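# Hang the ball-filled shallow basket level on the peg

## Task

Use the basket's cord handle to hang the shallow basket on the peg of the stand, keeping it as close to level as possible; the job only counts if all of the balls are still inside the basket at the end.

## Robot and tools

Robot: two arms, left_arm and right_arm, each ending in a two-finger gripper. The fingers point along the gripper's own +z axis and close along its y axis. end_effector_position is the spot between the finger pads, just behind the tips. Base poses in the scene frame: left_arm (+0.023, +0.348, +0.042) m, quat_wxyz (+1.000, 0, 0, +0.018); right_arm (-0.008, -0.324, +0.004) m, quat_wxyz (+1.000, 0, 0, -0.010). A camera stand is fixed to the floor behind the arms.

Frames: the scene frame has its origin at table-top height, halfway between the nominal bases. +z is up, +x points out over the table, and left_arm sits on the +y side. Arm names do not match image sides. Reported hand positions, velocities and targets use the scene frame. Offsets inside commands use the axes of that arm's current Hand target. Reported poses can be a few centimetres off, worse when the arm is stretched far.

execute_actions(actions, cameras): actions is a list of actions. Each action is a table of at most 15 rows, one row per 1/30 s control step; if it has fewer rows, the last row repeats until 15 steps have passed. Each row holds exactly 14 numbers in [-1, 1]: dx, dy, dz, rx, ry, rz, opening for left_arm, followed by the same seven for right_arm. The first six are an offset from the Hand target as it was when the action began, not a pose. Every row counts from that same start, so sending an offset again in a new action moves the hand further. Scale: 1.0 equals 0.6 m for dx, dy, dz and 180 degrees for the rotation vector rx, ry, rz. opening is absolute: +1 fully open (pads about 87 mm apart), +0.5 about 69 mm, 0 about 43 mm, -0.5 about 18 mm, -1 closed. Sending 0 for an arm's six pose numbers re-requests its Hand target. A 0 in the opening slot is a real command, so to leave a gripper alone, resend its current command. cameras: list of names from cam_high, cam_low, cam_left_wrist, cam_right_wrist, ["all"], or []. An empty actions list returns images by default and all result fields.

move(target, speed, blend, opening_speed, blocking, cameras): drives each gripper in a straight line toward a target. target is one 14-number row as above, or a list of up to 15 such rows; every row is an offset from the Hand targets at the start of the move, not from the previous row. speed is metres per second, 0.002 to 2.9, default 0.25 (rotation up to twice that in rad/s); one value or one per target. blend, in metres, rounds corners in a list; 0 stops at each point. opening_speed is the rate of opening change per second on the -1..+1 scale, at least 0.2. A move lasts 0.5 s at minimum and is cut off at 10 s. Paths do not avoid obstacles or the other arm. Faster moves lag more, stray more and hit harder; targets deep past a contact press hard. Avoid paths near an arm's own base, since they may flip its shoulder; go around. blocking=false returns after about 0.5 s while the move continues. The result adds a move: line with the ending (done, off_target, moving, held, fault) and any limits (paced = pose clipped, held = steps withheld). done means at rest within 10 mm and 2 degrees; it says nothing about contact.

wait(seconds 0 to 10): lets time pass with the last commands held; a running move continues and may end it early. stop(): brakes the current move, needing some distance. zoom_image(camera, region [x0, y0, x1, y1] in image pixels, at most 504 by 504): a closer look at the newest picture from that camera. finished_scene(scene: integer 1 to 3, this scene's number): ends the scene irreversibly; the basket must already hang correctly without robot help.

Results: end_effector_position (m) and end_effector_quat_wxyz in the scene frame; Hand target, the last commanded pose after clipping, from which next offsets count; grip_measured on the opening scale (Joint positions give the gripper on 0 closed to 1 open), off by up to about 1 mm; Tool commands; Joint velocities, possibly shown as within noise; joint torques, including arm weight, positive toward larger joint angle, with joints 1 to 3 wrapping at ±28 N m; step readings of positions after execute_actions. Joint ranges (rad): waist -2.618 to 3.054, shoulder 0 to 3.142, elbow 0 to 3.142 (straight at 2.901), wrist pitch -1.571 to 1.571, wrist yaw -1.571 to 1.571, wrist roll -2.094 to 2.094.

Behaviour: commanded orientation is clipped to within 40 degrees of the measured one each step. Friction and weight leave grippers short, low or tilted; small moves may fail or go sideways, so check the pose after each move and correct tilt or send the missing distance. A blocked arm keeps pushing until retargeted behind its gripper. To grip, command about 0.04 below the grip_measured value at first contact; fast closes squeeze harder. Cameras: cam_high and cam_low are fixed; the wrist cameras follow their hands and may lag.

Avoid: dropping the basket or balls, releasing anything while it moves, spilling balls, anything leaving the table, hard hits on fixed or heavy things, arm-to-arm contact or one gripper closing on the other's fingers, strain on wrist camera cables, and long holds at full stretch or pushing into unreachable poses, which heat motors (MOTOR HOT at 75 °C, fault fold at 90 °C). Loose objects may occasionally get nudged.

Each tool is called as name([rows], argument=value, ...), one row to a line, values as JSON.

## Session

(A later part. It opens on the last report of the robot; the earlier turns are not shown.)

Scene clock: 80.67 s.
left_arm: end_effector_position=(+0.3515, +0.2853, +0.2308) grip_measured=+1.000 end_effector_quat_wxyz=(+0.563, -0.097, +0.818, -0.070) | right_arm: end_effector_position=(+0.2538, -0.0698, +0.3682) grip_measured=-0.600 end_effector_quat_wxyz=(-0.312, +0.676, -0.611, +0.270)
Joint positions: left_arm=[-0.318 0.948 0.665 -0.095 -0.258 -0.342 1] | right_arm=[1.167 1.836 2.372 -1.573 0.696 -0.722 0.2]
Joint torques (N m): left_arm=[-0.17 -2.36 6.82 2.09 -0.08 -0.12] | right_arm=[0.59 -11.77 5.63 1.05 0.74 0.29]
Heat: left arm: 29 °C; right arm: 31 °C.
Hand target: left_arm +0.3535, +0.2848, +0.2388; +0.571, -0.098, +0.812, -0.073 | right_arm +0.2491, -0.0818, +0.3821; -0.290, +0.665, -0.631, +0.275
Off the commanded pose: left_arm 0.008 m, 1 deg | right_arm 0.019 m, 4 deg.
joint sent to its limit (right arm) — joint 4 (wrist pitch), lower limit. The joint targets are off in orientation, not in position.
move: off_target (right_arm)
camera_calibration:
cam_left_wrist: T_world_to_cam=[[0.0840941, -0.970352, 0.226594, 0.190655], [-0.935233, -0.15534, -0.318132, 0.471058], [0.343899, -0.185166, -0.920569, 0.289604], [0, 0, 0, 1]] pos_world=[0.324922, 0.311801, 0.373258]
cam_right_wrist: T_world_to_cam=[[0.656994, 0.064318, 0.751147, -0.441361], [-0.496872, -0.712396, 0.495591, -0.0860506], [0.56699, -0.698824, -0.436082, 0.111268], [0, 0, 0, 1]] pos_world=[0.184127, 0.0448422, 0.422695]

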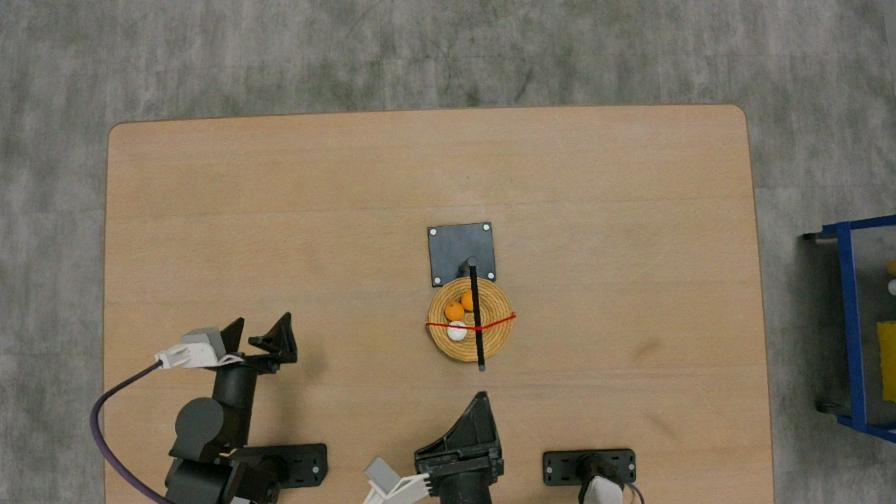

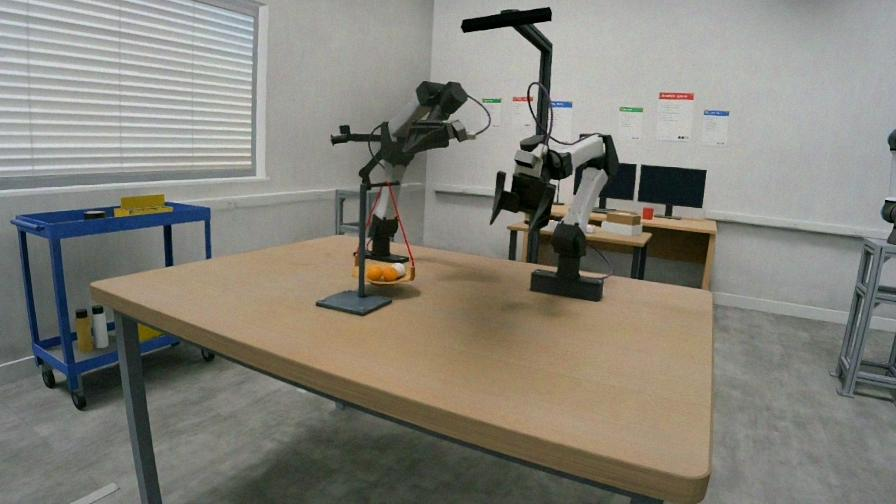

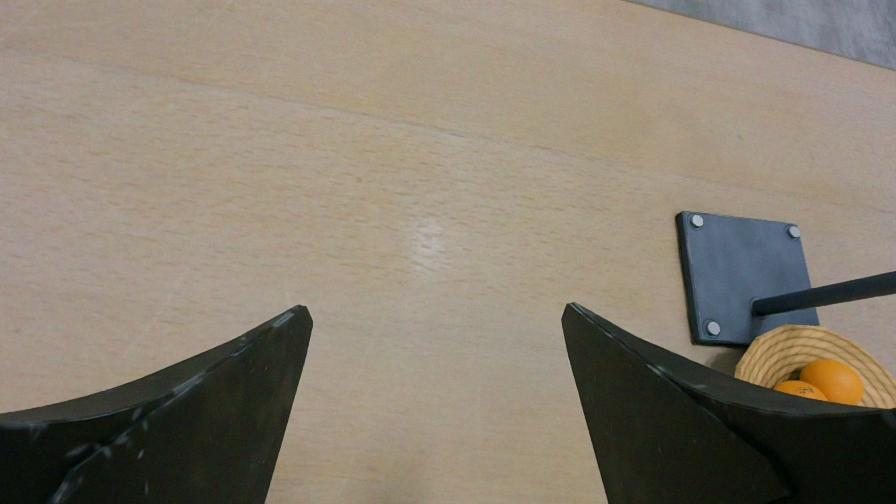

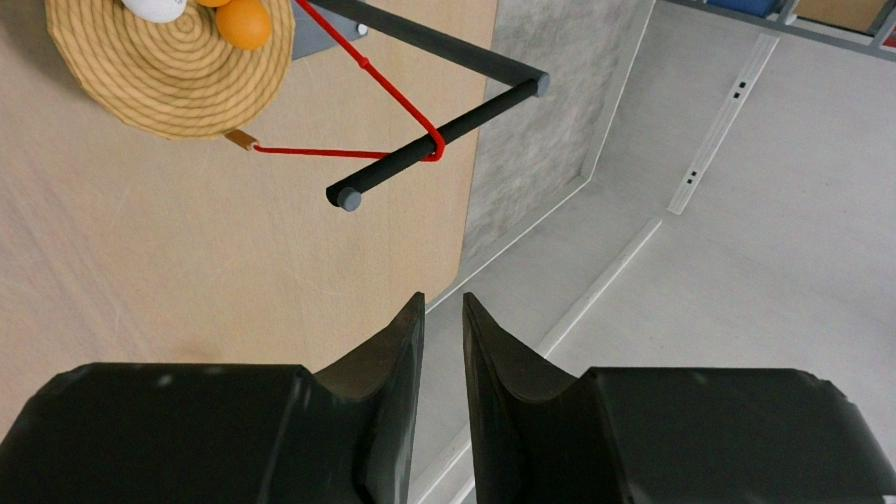

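wait(seconds=4, cameras=["cam_high","cam_low","cam_right_wrist"])

zoom_image(camera="cam_low", region=[345, 230, 425, 310])

zoom_image(camera="cam_high", region=[420, 270, 525, 375])

Scene clock: 84.77 s.
left_arm: end_effector_position=(+0.3515, +0.2853, +0.2308) grip_measured=+1.000 end_effector_quat_wxyz=(+0.563, -0.097, +0.818, -0.070) | right_arm: end_effector_position=(+0.2539, -0.0699, +0.3682) grip_measured=-0.600 end_effector_quat_wxyz=(-0.312, +0.675, -0.611, +0.270)
Joint positions: left_arm=[-0.318 0.948 0.665 -0.095 -0.258 -0.342 1] | right_arm=[1.167 1.836 2.372 -1.573 0.697 -0.722 0.2]
Joint torques (N m): left_arm=[-0.2 -2.26 6.89 2.12 -0.06 -0.14] | right_arm=[0.59 -11.77 5.6 1.04 0.74 0.28]
Heat: left arm: 29 °C; right arm: 32 °C.
Hand target: left_arm +0.3535, +0.2848, +0.2388; +0.571, -0.098, +0.812, -0.073 | right_arm +0.2491, -0.0818, +0.3822; -0.290, +0.665, -0.631, +0.275
Tool commands: left_gripper/opening=+1.0 right_gripper/opening=-0.6
Off the commanded pose: left_arm 0.008 m, 1 deg | right_arm 0.019 m, 4 deg.
wait: 4.00 s; at rest by 0.07 s
camera_calibration:
cam_right_wrist: T_world_to_cam=[[0.656584, 0.0638547, 0.751545, -0.441432], [-0.497612, -0.712122, 0.495241, -0.08578], [0.566816, -0.699145, -0.435793, 0.111193], [0, 0, 0, 1]] pos_world=[0.184126, 0.0448419, 0.422695]
Images, in order (width x height): cam_high 896x504, cam_low 896x504, cam_right_wrist 896x504.

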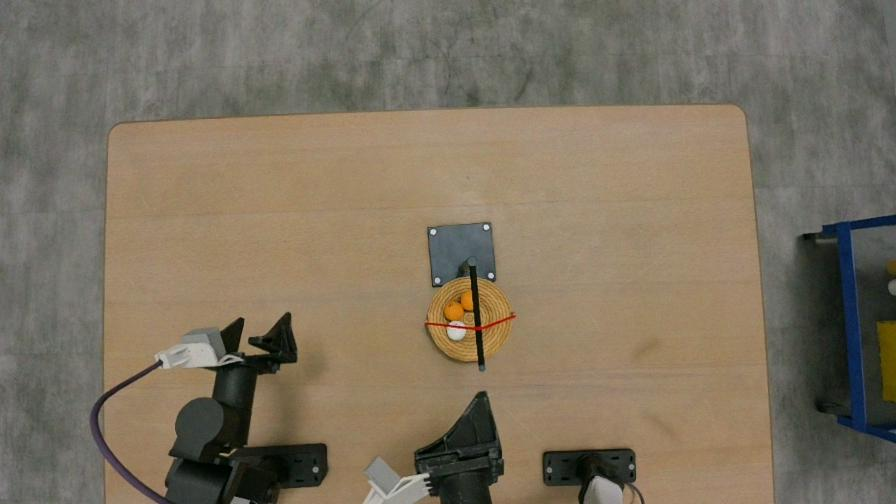

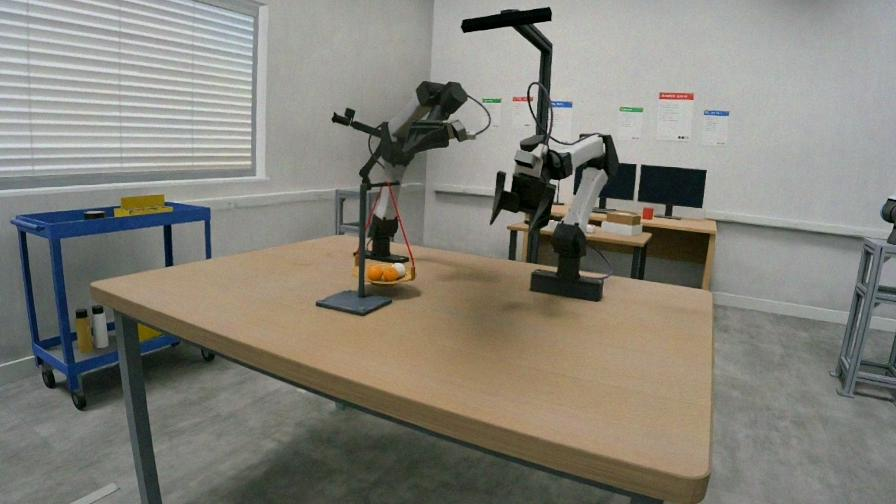

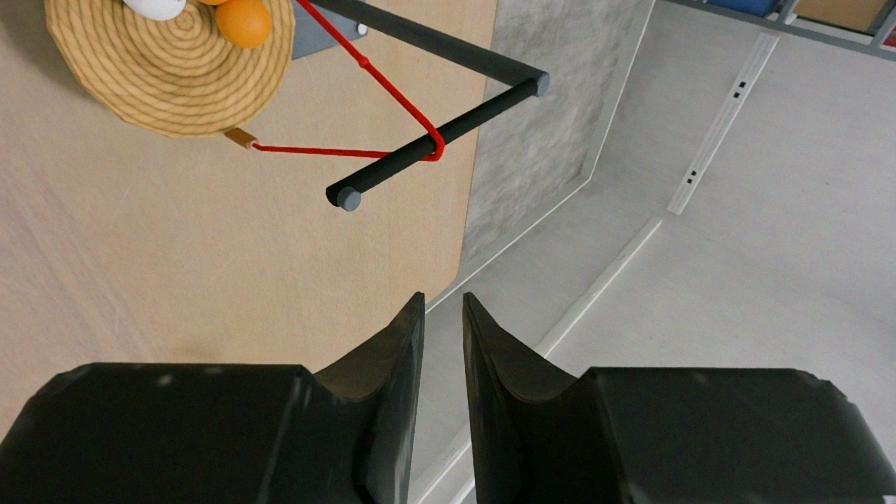

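Scaled by 6.300 from the camera's 896x504 image, which has a finer 1280x720 frame.

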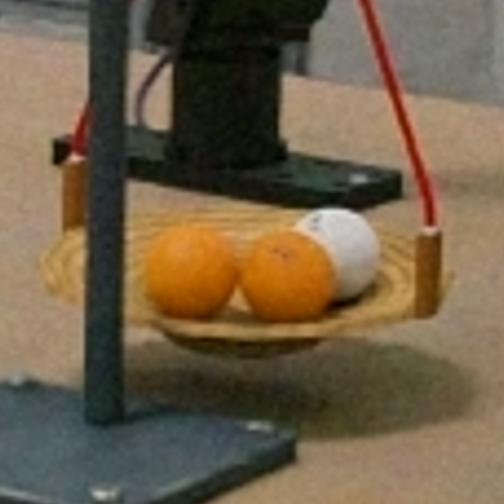

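Scaled by 4.800 from the camera's 896x504 image, which has a finer 1280x720 frame.

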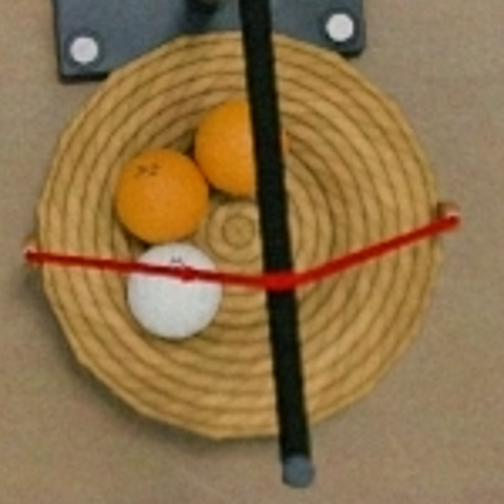

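move(target=[0,0,0,0,0,0,1,0.0085,0,0.15,0,0,0,-0.5], speed=0.08, cameras=["cam_right_wrist"])

zoom_image(camera="cam_right_wrist", region=[300, 150, 580, 400])

Scene clock: 87.97 s.
left_arm: end_effector_position=(+0.3515, +0.2853, +0.2308) grip_measured=+1.000 end_effector_quat_wxyz=(+0.563, -0.097, +0.818, -0.070) | right_arm: end_effector_position=(+0.3164, -0.0809, +0.3167) grip_measured=-0.500 end_effector_quat_wxyz=(-0.283, +0.664, -0.632, +0.280)
Joint positions: left_arm=[-0.318 0.948 0.665 -0.095 -0.258 -0.342 1] | right_arm=[0.987 1.811 2.089 -1.283 0.63 -0.842 0.25]
Joint torques (N m): left_arm=[-0.08 -2.32 6.75 2.12 -0.1 -0.11] | right_arm=[-0.42 -11.03 5.94 1.3 0.3 0.11]
Heat: left arm: 30 °C; right arm: 32 °C.
Hand target: left_arm +0.3535, +0.2848, +0.2388; +0.571, -0.098, +0.812, -0.073 | right_arm +0.3152, -0.0836, +0.3209; -0.290, +0.665, -0.631, +0.275
Off the commanded pose: left_arm 0.008 m, 1 deg | right_arm 0.005 m, 1 deg.
move: done
camera_calibration:
cam_right_wrist: T_world_to_cam=[[0.680595, 0.0454777, 0.731247, -0.445733], [-0.527589, -0.66211, 0.532222, -0.0351689], [0.50837, -0.748026, -0.426635, 0.0572469], [0, 0, 0, 1]] pos_world=[0.255706, 0.0398074, 0.369082]
Images, in order (width x height): cam_right_wrist 896x504.

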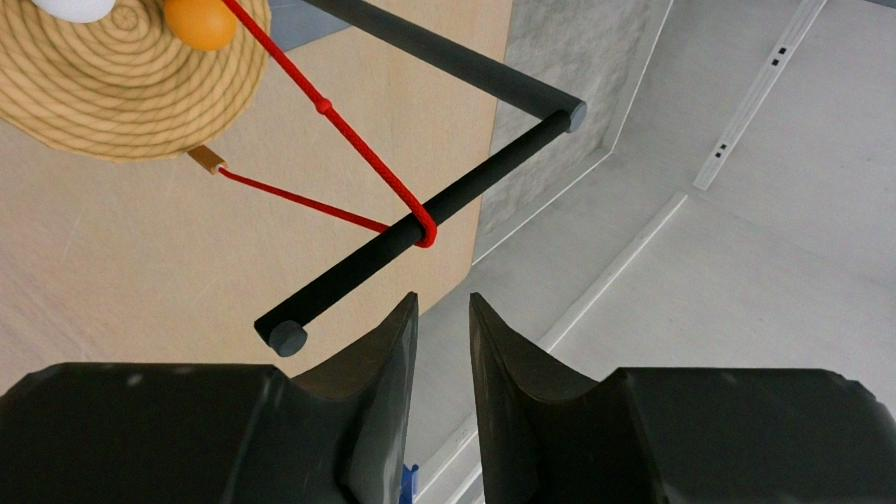

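Scaled by 1.800 from the camera's 896x504 image, which has a finer 1280x720 frame.

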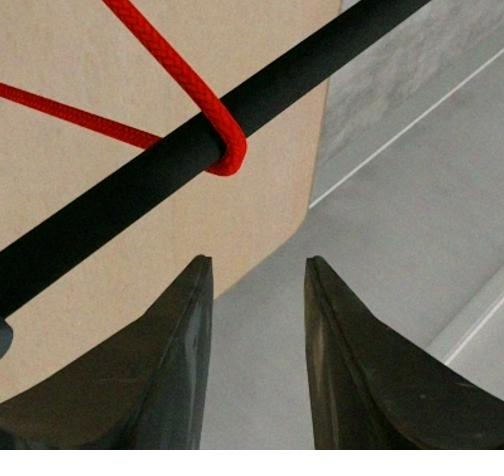

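move(target=[0,0,0,0,0,0,1,-0.0055,0.0055,0.0239,0,0,0,-0.5], speed=0.04, cameras=["cam_right_wrist","cam_low","cam_high"])

zoom_image(camera="cam_right_wrist", region=[300, 150, 580, 400])

zoom_image(camera="cam_low", region=[350, 150, 430, 220])

Scene clock: 93.10 s.
left_arm: end_effector_position=(+0.3515, +0.2853, +0.2308) grip_measured=+1.000 end_effector_quat_wxyz=(+0.563, -0.097, +0.818, -0.070) | right_arm: end_effector_position=(+0.3237, -0.0768, +0.3050) grip_measured=-0.500 end_effector_quat_wxyz=(-0.284, +0.664, -0.632, +0.280)
Joint positions: left_arm=[-0.318 0.948 0.665 -0.095 -0.258 -0.342 1] | right_arm=[0.976 1.811 2.034 -1.219 0.623 -0.855 0.25]
Joint torques (N m): left_arm=[-0.2 -2.35 6.78 2.12 -0.12 -0.12] | right_arm=[-0.59 -11.04 6.15 1.32 0.3 0.1]
Heat: left arm: 30 °C; right arm: 33 °C.
Hand target: left_arm +0.3535, +0.2848, +0.2388; +0.571, -0.098, +0.812, -0.073 | right_arm +0.3233, -0.0799, +0.3087; -0.289, +0.665, -0.631, +0.275
Off the commanded pose: left_arm 0.008 m, 1 deg | right_arm 0.005 m, 1 deg.
move: done
camera_calibration:
cam_right_wrist: T_world_to_cam=[[0.679934, 0.0456421, 0.731851, -0.442304], [-0.526729, -0.663957, 0.530771, -0.0223638], [0.510144, -0.746376, -0.427406, 0.0512677], [0, 0, 0, 1]] pos_world=[0.262804, 0.0436041, 0.357483]
Images, in order (width x height): cam_high 896x504, cam_low 896x504, cam_right_wrist 896x504.

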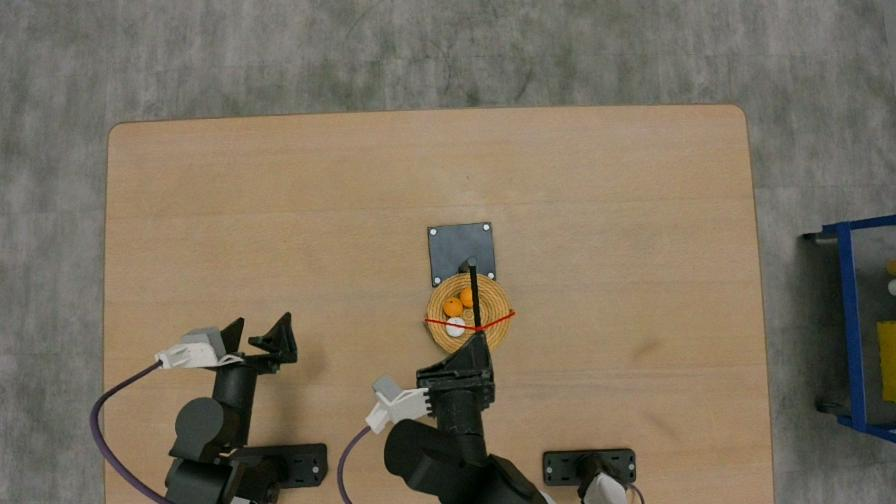

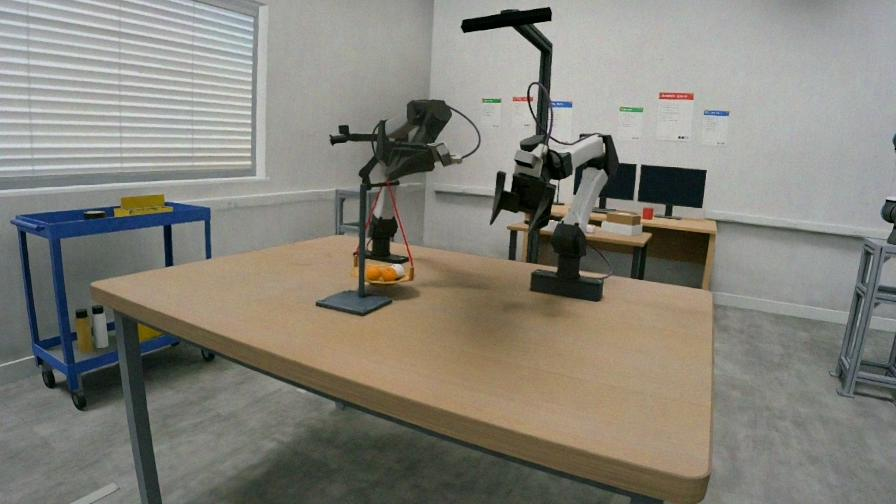

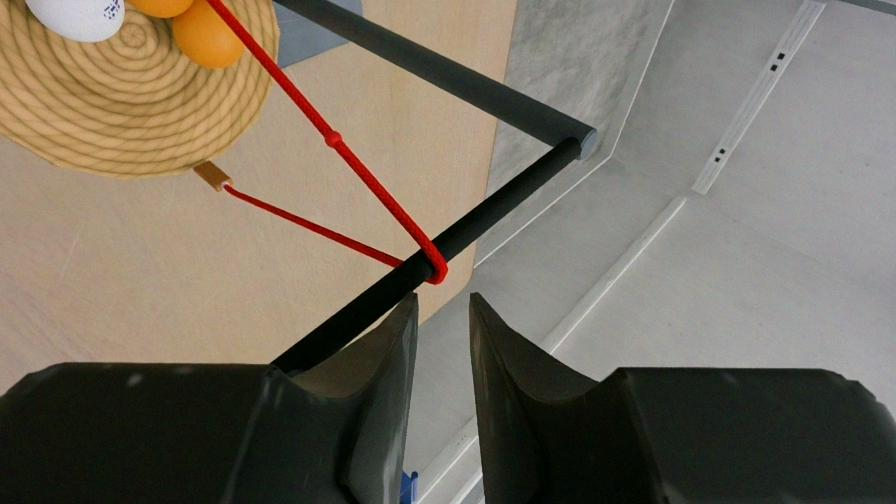

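Scaled by 1.800 from the camera's 896x504 image, which has a finer 1280x720 frame.

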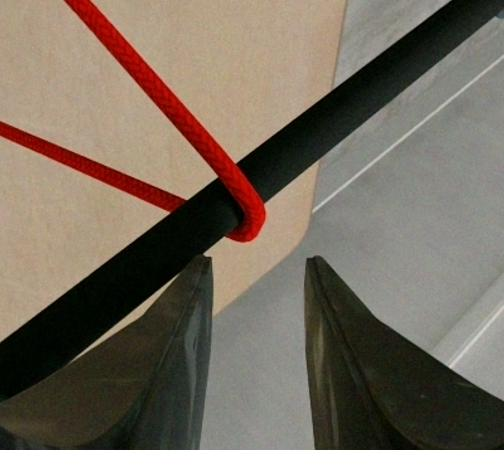

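Scaled by 6.300 from the camera's 896x504 image, which has a finer 1280x720 frame.

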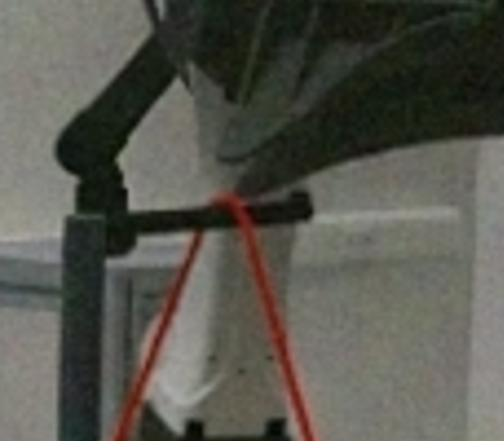

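move(target=[0,0,0,0,0,0,1,0,0,0,0,0,0,-0.68], opening_speed=0.4)

move(target=[0,0,0,0,0,0,1,0,0,0.016,0,0,0,-0.68], speed=0.03, cameras=["cam_right_wrist"])

zoom_image(camera="cam_right_wrist", region=[300, 150, 580, 400])

Scene clock: 93.93 s.
left_arm: end_effector_position=(+0.3515, +0.2853, +0.2308) grip_measured=+1.000 end_effector_quat_wxyz=(+0.563, -0.097, +0.818, -0.070) | right_arm: end_effector_position=(+0.3238, -0.0767, +0.3050) grip_measured=-0.680 end_effector_quat_wxyz=(-0.285, +0.664, -0.632, +0.280)
Joint positions: left_arm=[-0.318 0.948 0.665 -0.095 -0.258 -0.342 1] | right_arm=[0.976 1.811 2.034 -1.218 0.622 -0.855 0.16]
Joint torques (N m): left_arm=[-0.09 -2.39 6.83 2.1 -0.09 -0.14] | right_arm=[-0.59 -11.06 6.13 1.31 0.29 0.09]
Heat: left arm: 30 °C; right arm: 33 °C.
Hand target: left_arm +0.3535, +0.2848, +0.2388; +0.571, -0.098, +0.812, -0.073 | right_arm +0.3233, -0.0798, +0.3087; -0.290, +0.665, -0.631, +0.275
Off the commanded pose: left_arm 0.008 m, 1 deg | right_arm 0.005 m, 1 deg.
move: done

Scene clock: 94.87 s.
left_arm: end_effector_position=(+0.3515, +0.2853, +0.2308) grip_measured=+1.000 end_effector_quat_wxyz=(+0.563, -0.097, +0.818, -0.070) | right_arm: end_effector_position=(+0.3305, -0.0770, +0.3000) grip_measured=-0.680 end_effector_quat_wxyz=(-0.285, +0.664, -0.632, +0.281)
Joint positions: left_arm=[-0.318 0.948 0.665 -0.095 -0.258 -0.342 1] | right_arm=[0.961 1.811 2.008 -1.181 0.617 -0.872 0.16]
Joint torques (N m): left_arm=[-0.17 -2.39 6.74 2.13 -0.08 -0.14] | right_arm=[-0.66 -10.92 6.01 1.35 0.25 0.09]
Heat: left arm: 30 °C; right arm: 34 °C.
Hand target: left_arm +0.3535, +0.2848, +0.2388; +0.571, -0.098, +0.812, -0.073 | right_arm +0.3303, -0.0795, +0.3022; -0.290, +0.665, -0.631, +0.275
Off the commanded pose: left_arm 0.008 m, 1 deg | right_arm 0.003 m, 1 deg.
move: done
camera_calibration:
cam_right_wrist: T_world_to_cam=[[0.677288, 0.0449168, 0.734345, -0.44311], [-0.52921, -0.663648, 0.528684, -0.0148095], [0.511094, -0.746695, -0.425711, 0.0447686], [0, 0, 0, 1]] pos_world=[0.269395, 0.0435033, 0.352284]
Images, in order (width x height): cam_right_wrist 896x504.

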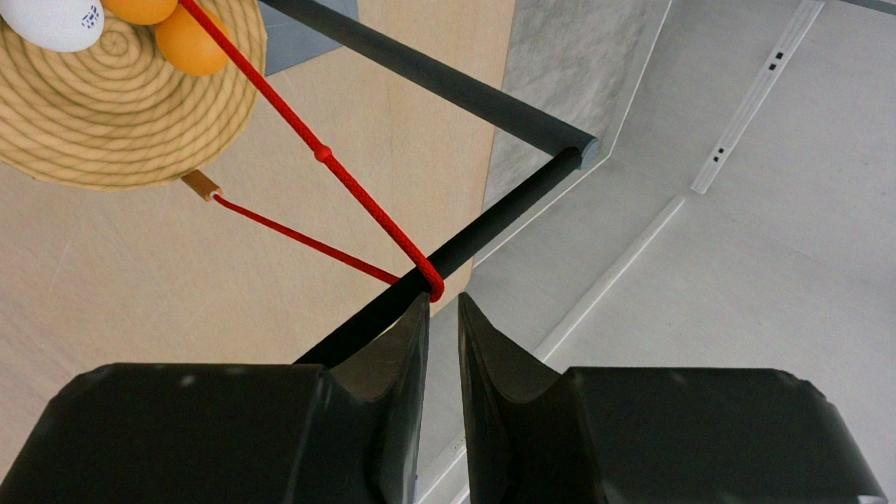

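Scaled by 1.800 from the camera's 896x504 image, which has a finer 1280x720 frame.

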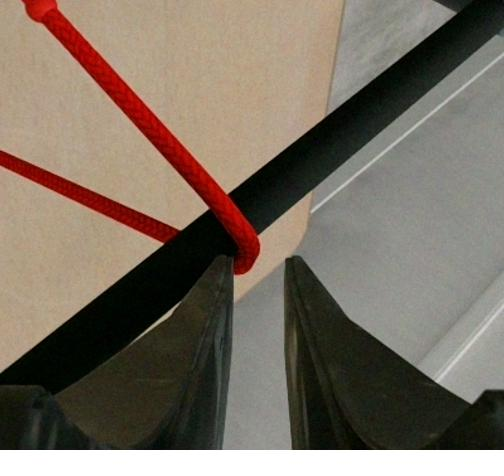

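move(target=[0,0,0,0,0,0,1,0,0.003,0.011,0,0,0,-0.68], speed=0.03, cameras=["cam_right_wrist"])

zoom_image(camera="cam_right_wrist", region=[300, 150, 580, 400])

Scene clock: 95.77 s.
left_arm: end_effector_position=(+0.3515, +0.2853, +0.2308) grip_measured=+1.000 end_effector_quat_wxyz=(+0.563, -0.097, +0.818, -0.070) | right_arm: end_effector_position=(+0.3326, -0.0763, +0.2987) grip_measured=-0.680 end_effector_quat_wxyz=(-0.289, +0.664, -0.629, +0.282)
Joint positions: left_arm=[-0.318 0.948 0.665 -0.095 -0.258 -0.342 1] | right_arm=[0.958 1.804 1.986 -1.154 0.617 -0.882 0.16]
Joint torques (N m): left_arm=[-0.2 -2.32 6.68 2.11 -0.11 -0.13] | right_arm=[-1.16 -10.43 5.39 1.41 0.2 0.11]
Heat: left arm: 30 °C; right arm: 34 °C.
Hand target: left_arm +0.3535, +0.2848, +0.2388; +0.571, -0.098, +0.812, -0.073 | right_arm +0.3339, -0.0794, +0.2964; -0.289, +0.665, -0.631, +0.275
Off the commanded pose: left_arm 0.008 m, 1 deg | right_arm 0.004 m, 1 deg.
move: done
camera_calibration:
cam_right_wrist: T_world_to_cam=[[0.671111, 0.0458796, 0.739936, -0.443154], [-0.530439, -0.66756, 0.522492, -0.010523], [0.517923, -0.743141, -0.42367, 0.0410292], [0, 0, 0, 1]] pos_world=[0.270574, 0.0437975, 0.350787]
Images, in order (width x height): cam_right_wrist 896x504.

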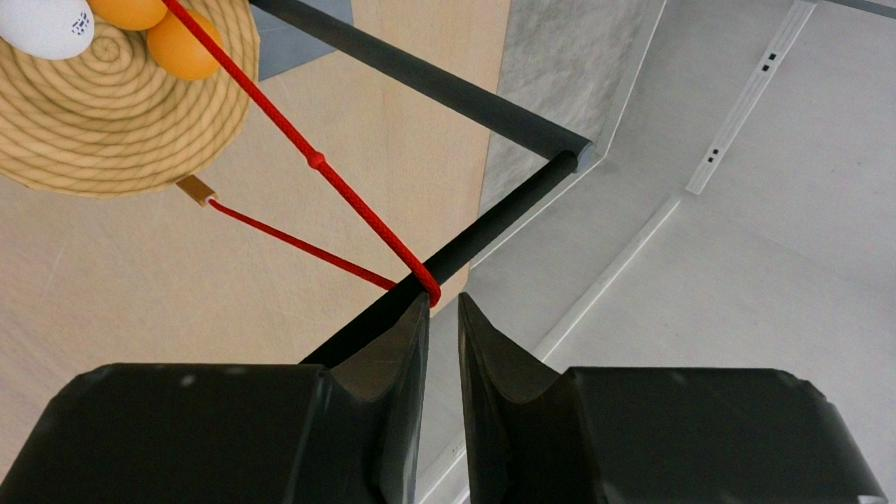

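Scaled by 1.800 from the camera's 896x504 image, which has a finer 1280x720 frame.

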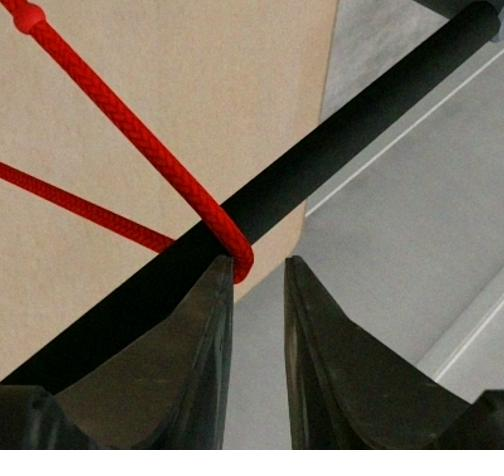

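move(target=[0,0,0,0,0,0,1,0,0,0,0,0,0,-1], opening_speed=0.4, cameras=["cam_right_wrist"])

zoom_image(camera="cam_right_wrist", region=[300, 150, 580, 400])

Scene clock: 96.90 s.
left_arm: end_effector_position=(+0.3515, +0.2853, +0.2308) grip_measured=+1.000 end_effector_quat_wxyz=(+0.563, -0.097, +0.818, -0.070) | right_arm: end_effector_position=(+0.3338, -0.0766, +0.2977) grip_measured=-0.975 end_effector_quat_wxyz=(-0.290, +0.662, -0.630, +0.282)
Joint positions: left_arm=[-0.318 0.948 0.665 -0.095 -0.258 -0.342 1] | right_arm=[0.955 1.804 1.982 -1.147 0.617 -0.882 0.013]
Joint torques (N m): left_arm=[-0.21 -2.28 6.71 2.13 -0.12 -0.12] | right_arm=[-0.9 -10.54 5.75 1.34 0.2 0.12]
Heat: left arm: 30 °C; right arm: 34 °C.
Hand target: left_arm +0.3535, +0.2848, +0.2388; +0.571, -0.098, +0.812, -0.073 | right_arm +0.3339, -0.0794, +0.2964; -0.290, +0.665, -0.631, +0.275
Off the commanded pose: left_arm 0.008 m, 1 deg | right_arm 0.003 m, 1 deg.
move: done
camera_calibration:
cam_right_wrist: T_world_to_cam=[[0.670898, 0.0428926, 0.740308, -0.443502], [-0.532409, -0.667049, 0.521139, -0.00845948], [0.516175, -0.743778, -0.424686, 0.0406204], [0, 0, 0, 1]] pos_world=[0.272073, 0.0435926, 0.349987]
Images, in order (width x height): cam_right_wrist 896x504.

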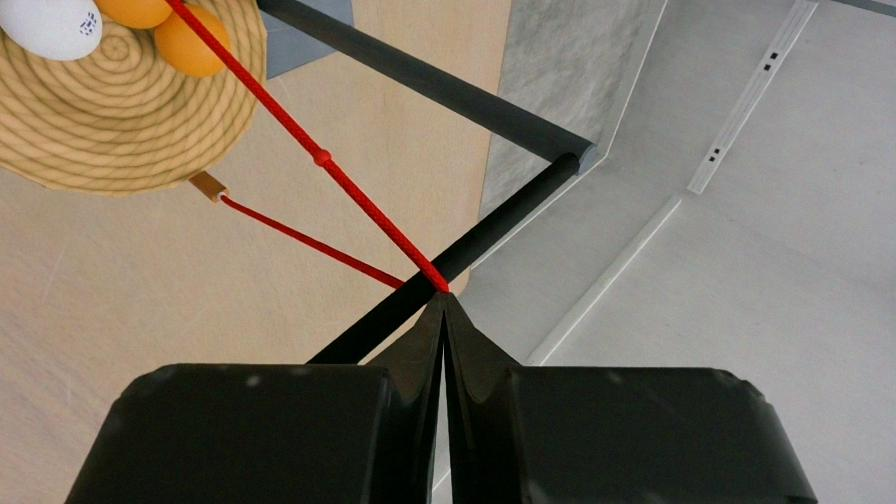

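Scaled by 1.800 from the camera's 896x504 image, which has a finer 1280x720 frame.

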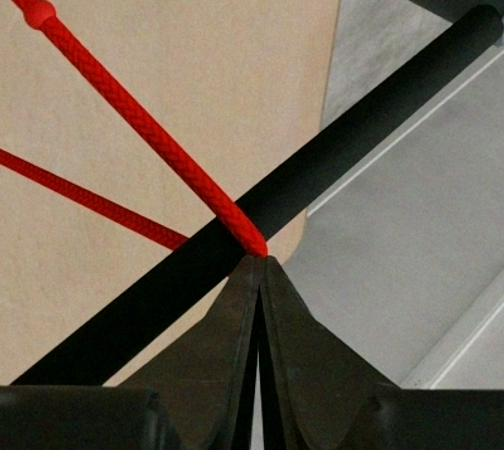

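move(target=[0,0,0,0,0,0,1,0.0133,-0.0068,-0.0073,0,0,0,-1], speed=0.02, cameras=["cam_right_wrist","cam_high","cam_low"])

zoom_image(camera="cam_right_wrist", region=[300, 150, 580, 400])

zoom_image(camera="cam_low", region=[345, 230, 425, 310])

zoom_image(camera="cam_high", region=[420, 270, 525, 375])

Scene clock: 97.97 s.
left_arm: end_effector_position=(+0.3515, +0.2853, +0.2308) grip_measured=+1.000 end_effector_quat_wxyz=(+0.563, -0.097, +0.818, -0.070) | right_arm: end_effector_position=(+0.3366, -0.0795, +0.2975) grip_measured=-0.975 end_effector_quat_wxyz=(-0.288, +0.663, -0.631, +0.280)
Joint positions: left_arm=[-0.318 0.948 0.665 -0.095 -0.258 -0.342 1] | right_arm=[0.942 1.802 1.982 -1.146 0.605 -0.893 0.012]
Joint torques (N m): left_arm=[-0.16 -2.29 6.84 2.1 -0.11 -0.14] | right_arm=[-0.98 -12.12 5.93 1.2 0.23 0.07]
Heat: left arm: 30 °C; right arm: 34 °C.
Hand target: left_arm +0.3535, +0.2848, +0.2388; +0.571, -0.098, +0.812, -0.073 | right_arm +0.3339, -0.0874, +0.3024; -0.290, +0.665, -0.631, +0.275
Off the commanded pose: left_arm 0.008 m, 1 deg | right_arm 0.010 m, 1 deg.
move: done
camera_calibration:
cam_right_wrist: T_world_to_cam=[[0.674848, 0.0432549, 0.736688, -0.445375], [-0.529121, -0.667505, 0.523897, -0.0108116], [0.514405, -0.743348, -0.427577, 0.0384], [0, 0, 0, 1]] pos_world=[0.275086, 0.0405924, 0.350186]
Images, in order (width x height): cam_high 896x504, cam_low 896x504, cam_right_wrist 896x504.

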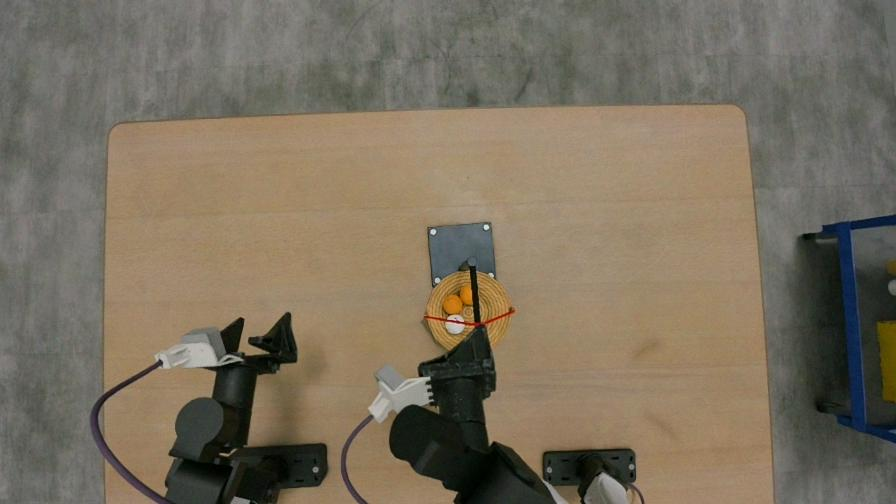

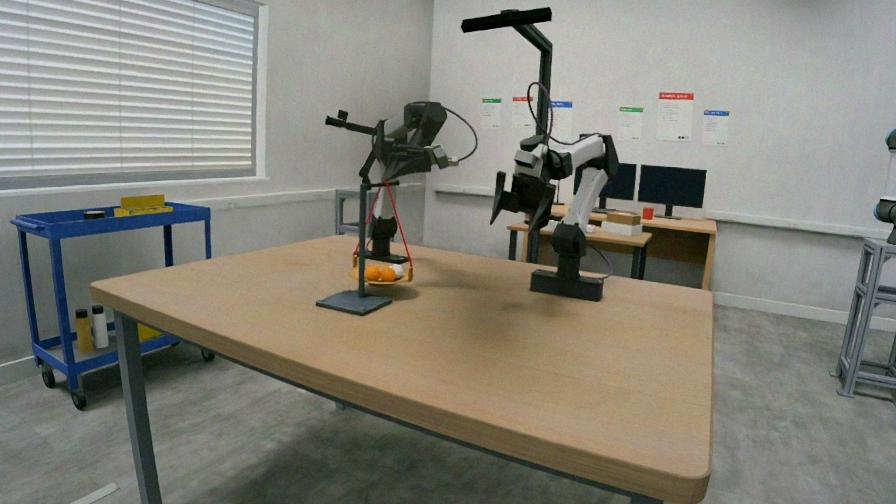

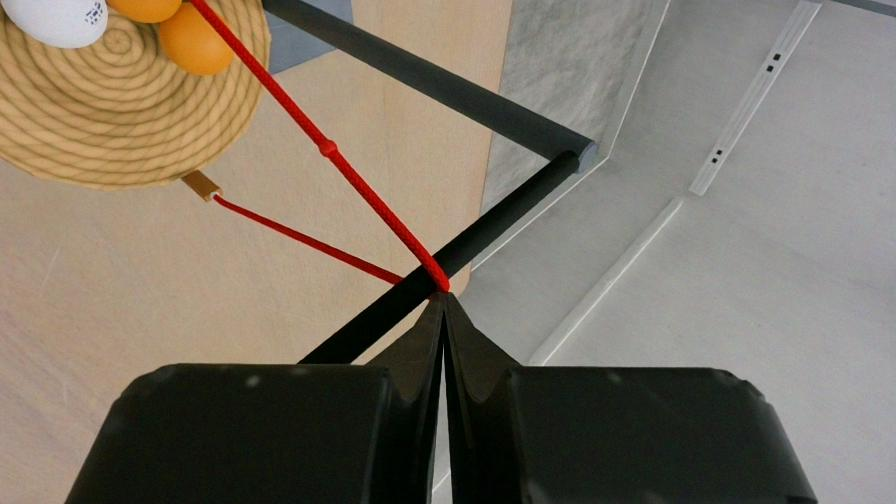

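Scaled by 1.800 from the camera's 896x504 image, which has a finer 1280x720 frame.

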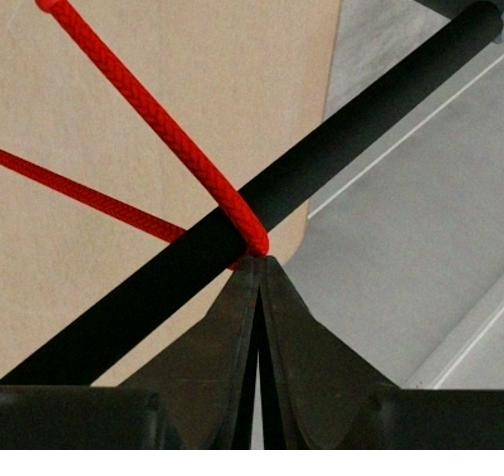

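Scaled by 6.300 from the camera's 896x504 image, which has a finer 1280x720 frame.

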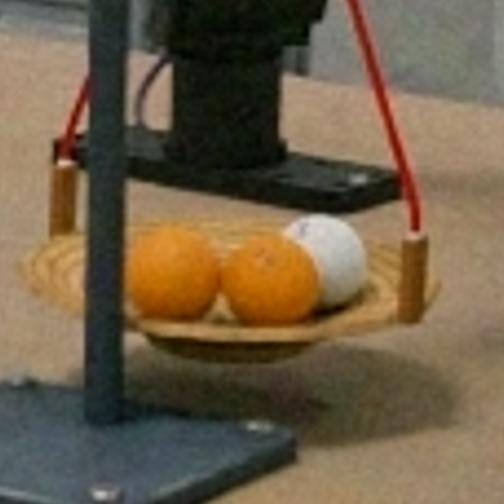

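Scaled by 4.800 from the camera's 896x504 image, which has a finer 1280x720 frame.

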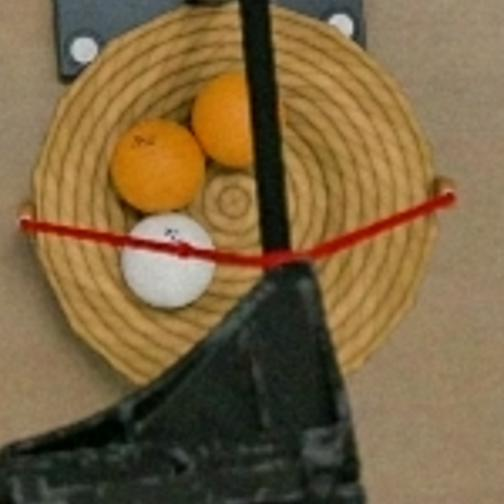

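move(target=[0,0,0,0,0,0,1,0.0133,-0.01,-0.01,0,0,0,-1], speed=0.02, cameras=["cam_right_wrist","cam_high","cam_low"])

zoom_image(camera="cam_right_wrist", region=[300, 150, 580, 400])

zoom_image(camera="cam_low", region=[345, 230, 425, 310])

zoom_image(camera="cam_high", region=[420, 270, 525, 375])

Scene clock: 99.20 s.
left_arm: end_effector_position=(+0.3515, +0.2853, +0.2308) grip_measured=+1.000 end_effector_quat_wxyz=(+0.563, -0.097, +0.818, -0.070) | right_arm: end_effector_position=(+0.3380, -0.0880, +0.2972) grip_measured=-0.975 end_effector_quat_wxyz=(-0.278, +0.667, -0.632, +0.280)
Joint positions: left_arm=[-0.318 0.948 0.665 -0.095 -0.258 -0.342 1] | right_arm=[0.923 1.796 1.982 -1.165 0.593 -0.908 0.012]
Joint torques (N m): left_arm=[-0.18 -2.19 6.93 2.12 -0.08 -0.13] | right_arm=[-0.62 -12.71 7.77 1.16 0.27 0.08]
Heat: left arm: 30 °C; right arm: 34 °C.
Hand target: left_arm +0.3535, +0.2848, +0.2388; +0.571, -0.098, +0.812, -0.073 | right_arm +0.3340, -0.0953, +0.3108; -0.290, +0.665, -0.631, +0.275
Off the commanded pose: left_arm 0.008 m, 1 deg | right_arm 0.016 m, 1 deg.
move: off_target (right_arm)
camera_calibration:
cam_right_wrist: T_world_to_cam=[[0.68648, 0.0528865, 0.725223, -0.445422], [-0.521955, -0.658555, 0.542096, -0.022626], [0.506269, -0.750672, -0.424481, 0.0324677], [0, 0, 0, 1]] pos_world=[0.277526, 0.0330289, 0.349078]
Images, in order (width x height): cam_high 896x504, cam_low 896x504, cam_right_wrist 896x504.

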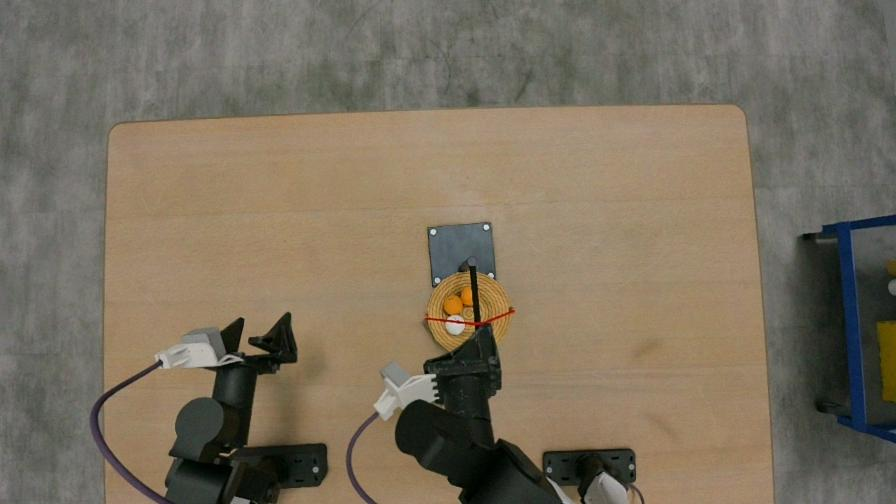

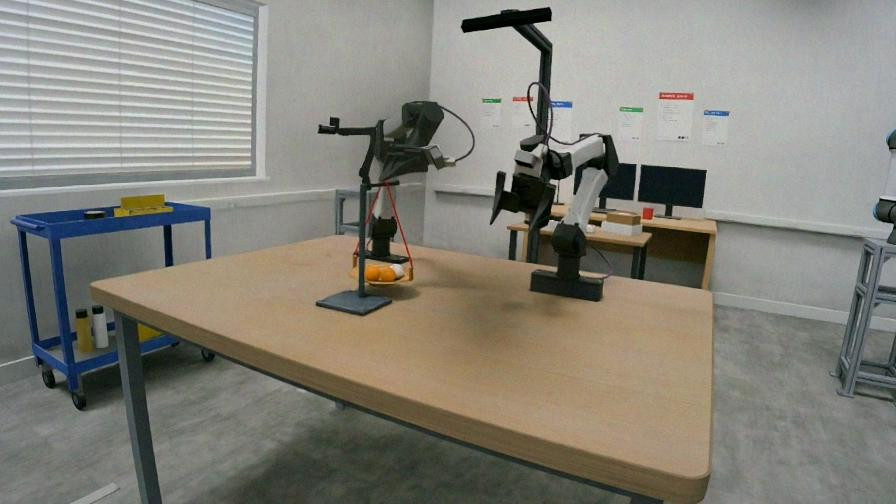

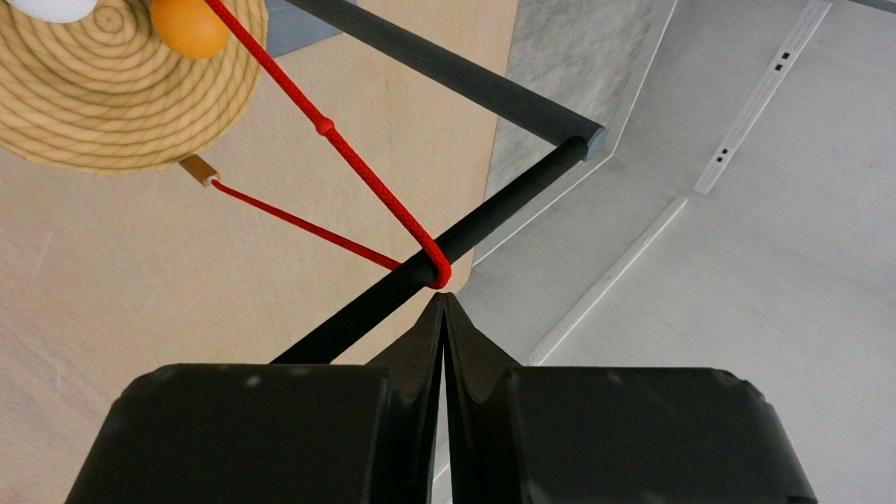

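Scaled by 1.800 from the camera's 896x504 image, which has a finer 1280x720 frame.

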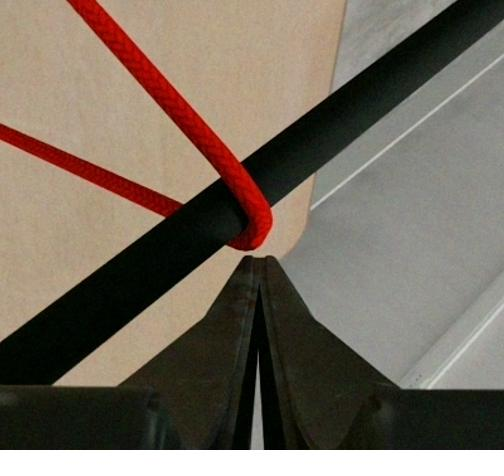

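Scaled by 6.300 from the camera's 896x504 image, which has a finer 1280x720 frame.

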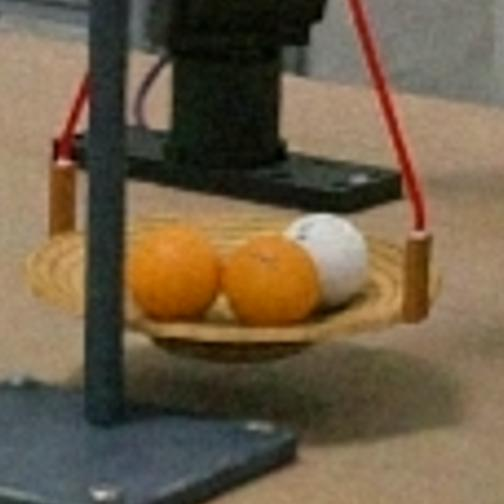

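Scaled by 4.800 from the camera's 896x504 image, which has a finer 1280x720 frame.

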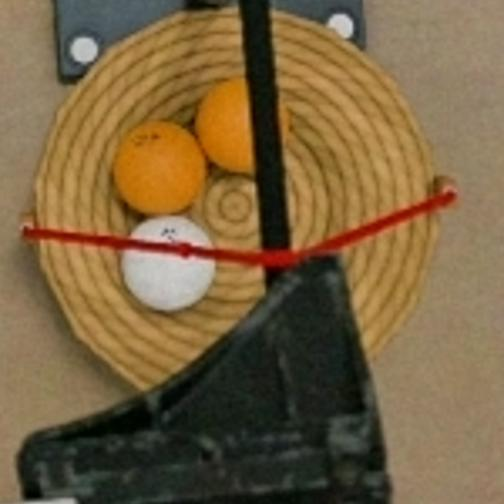

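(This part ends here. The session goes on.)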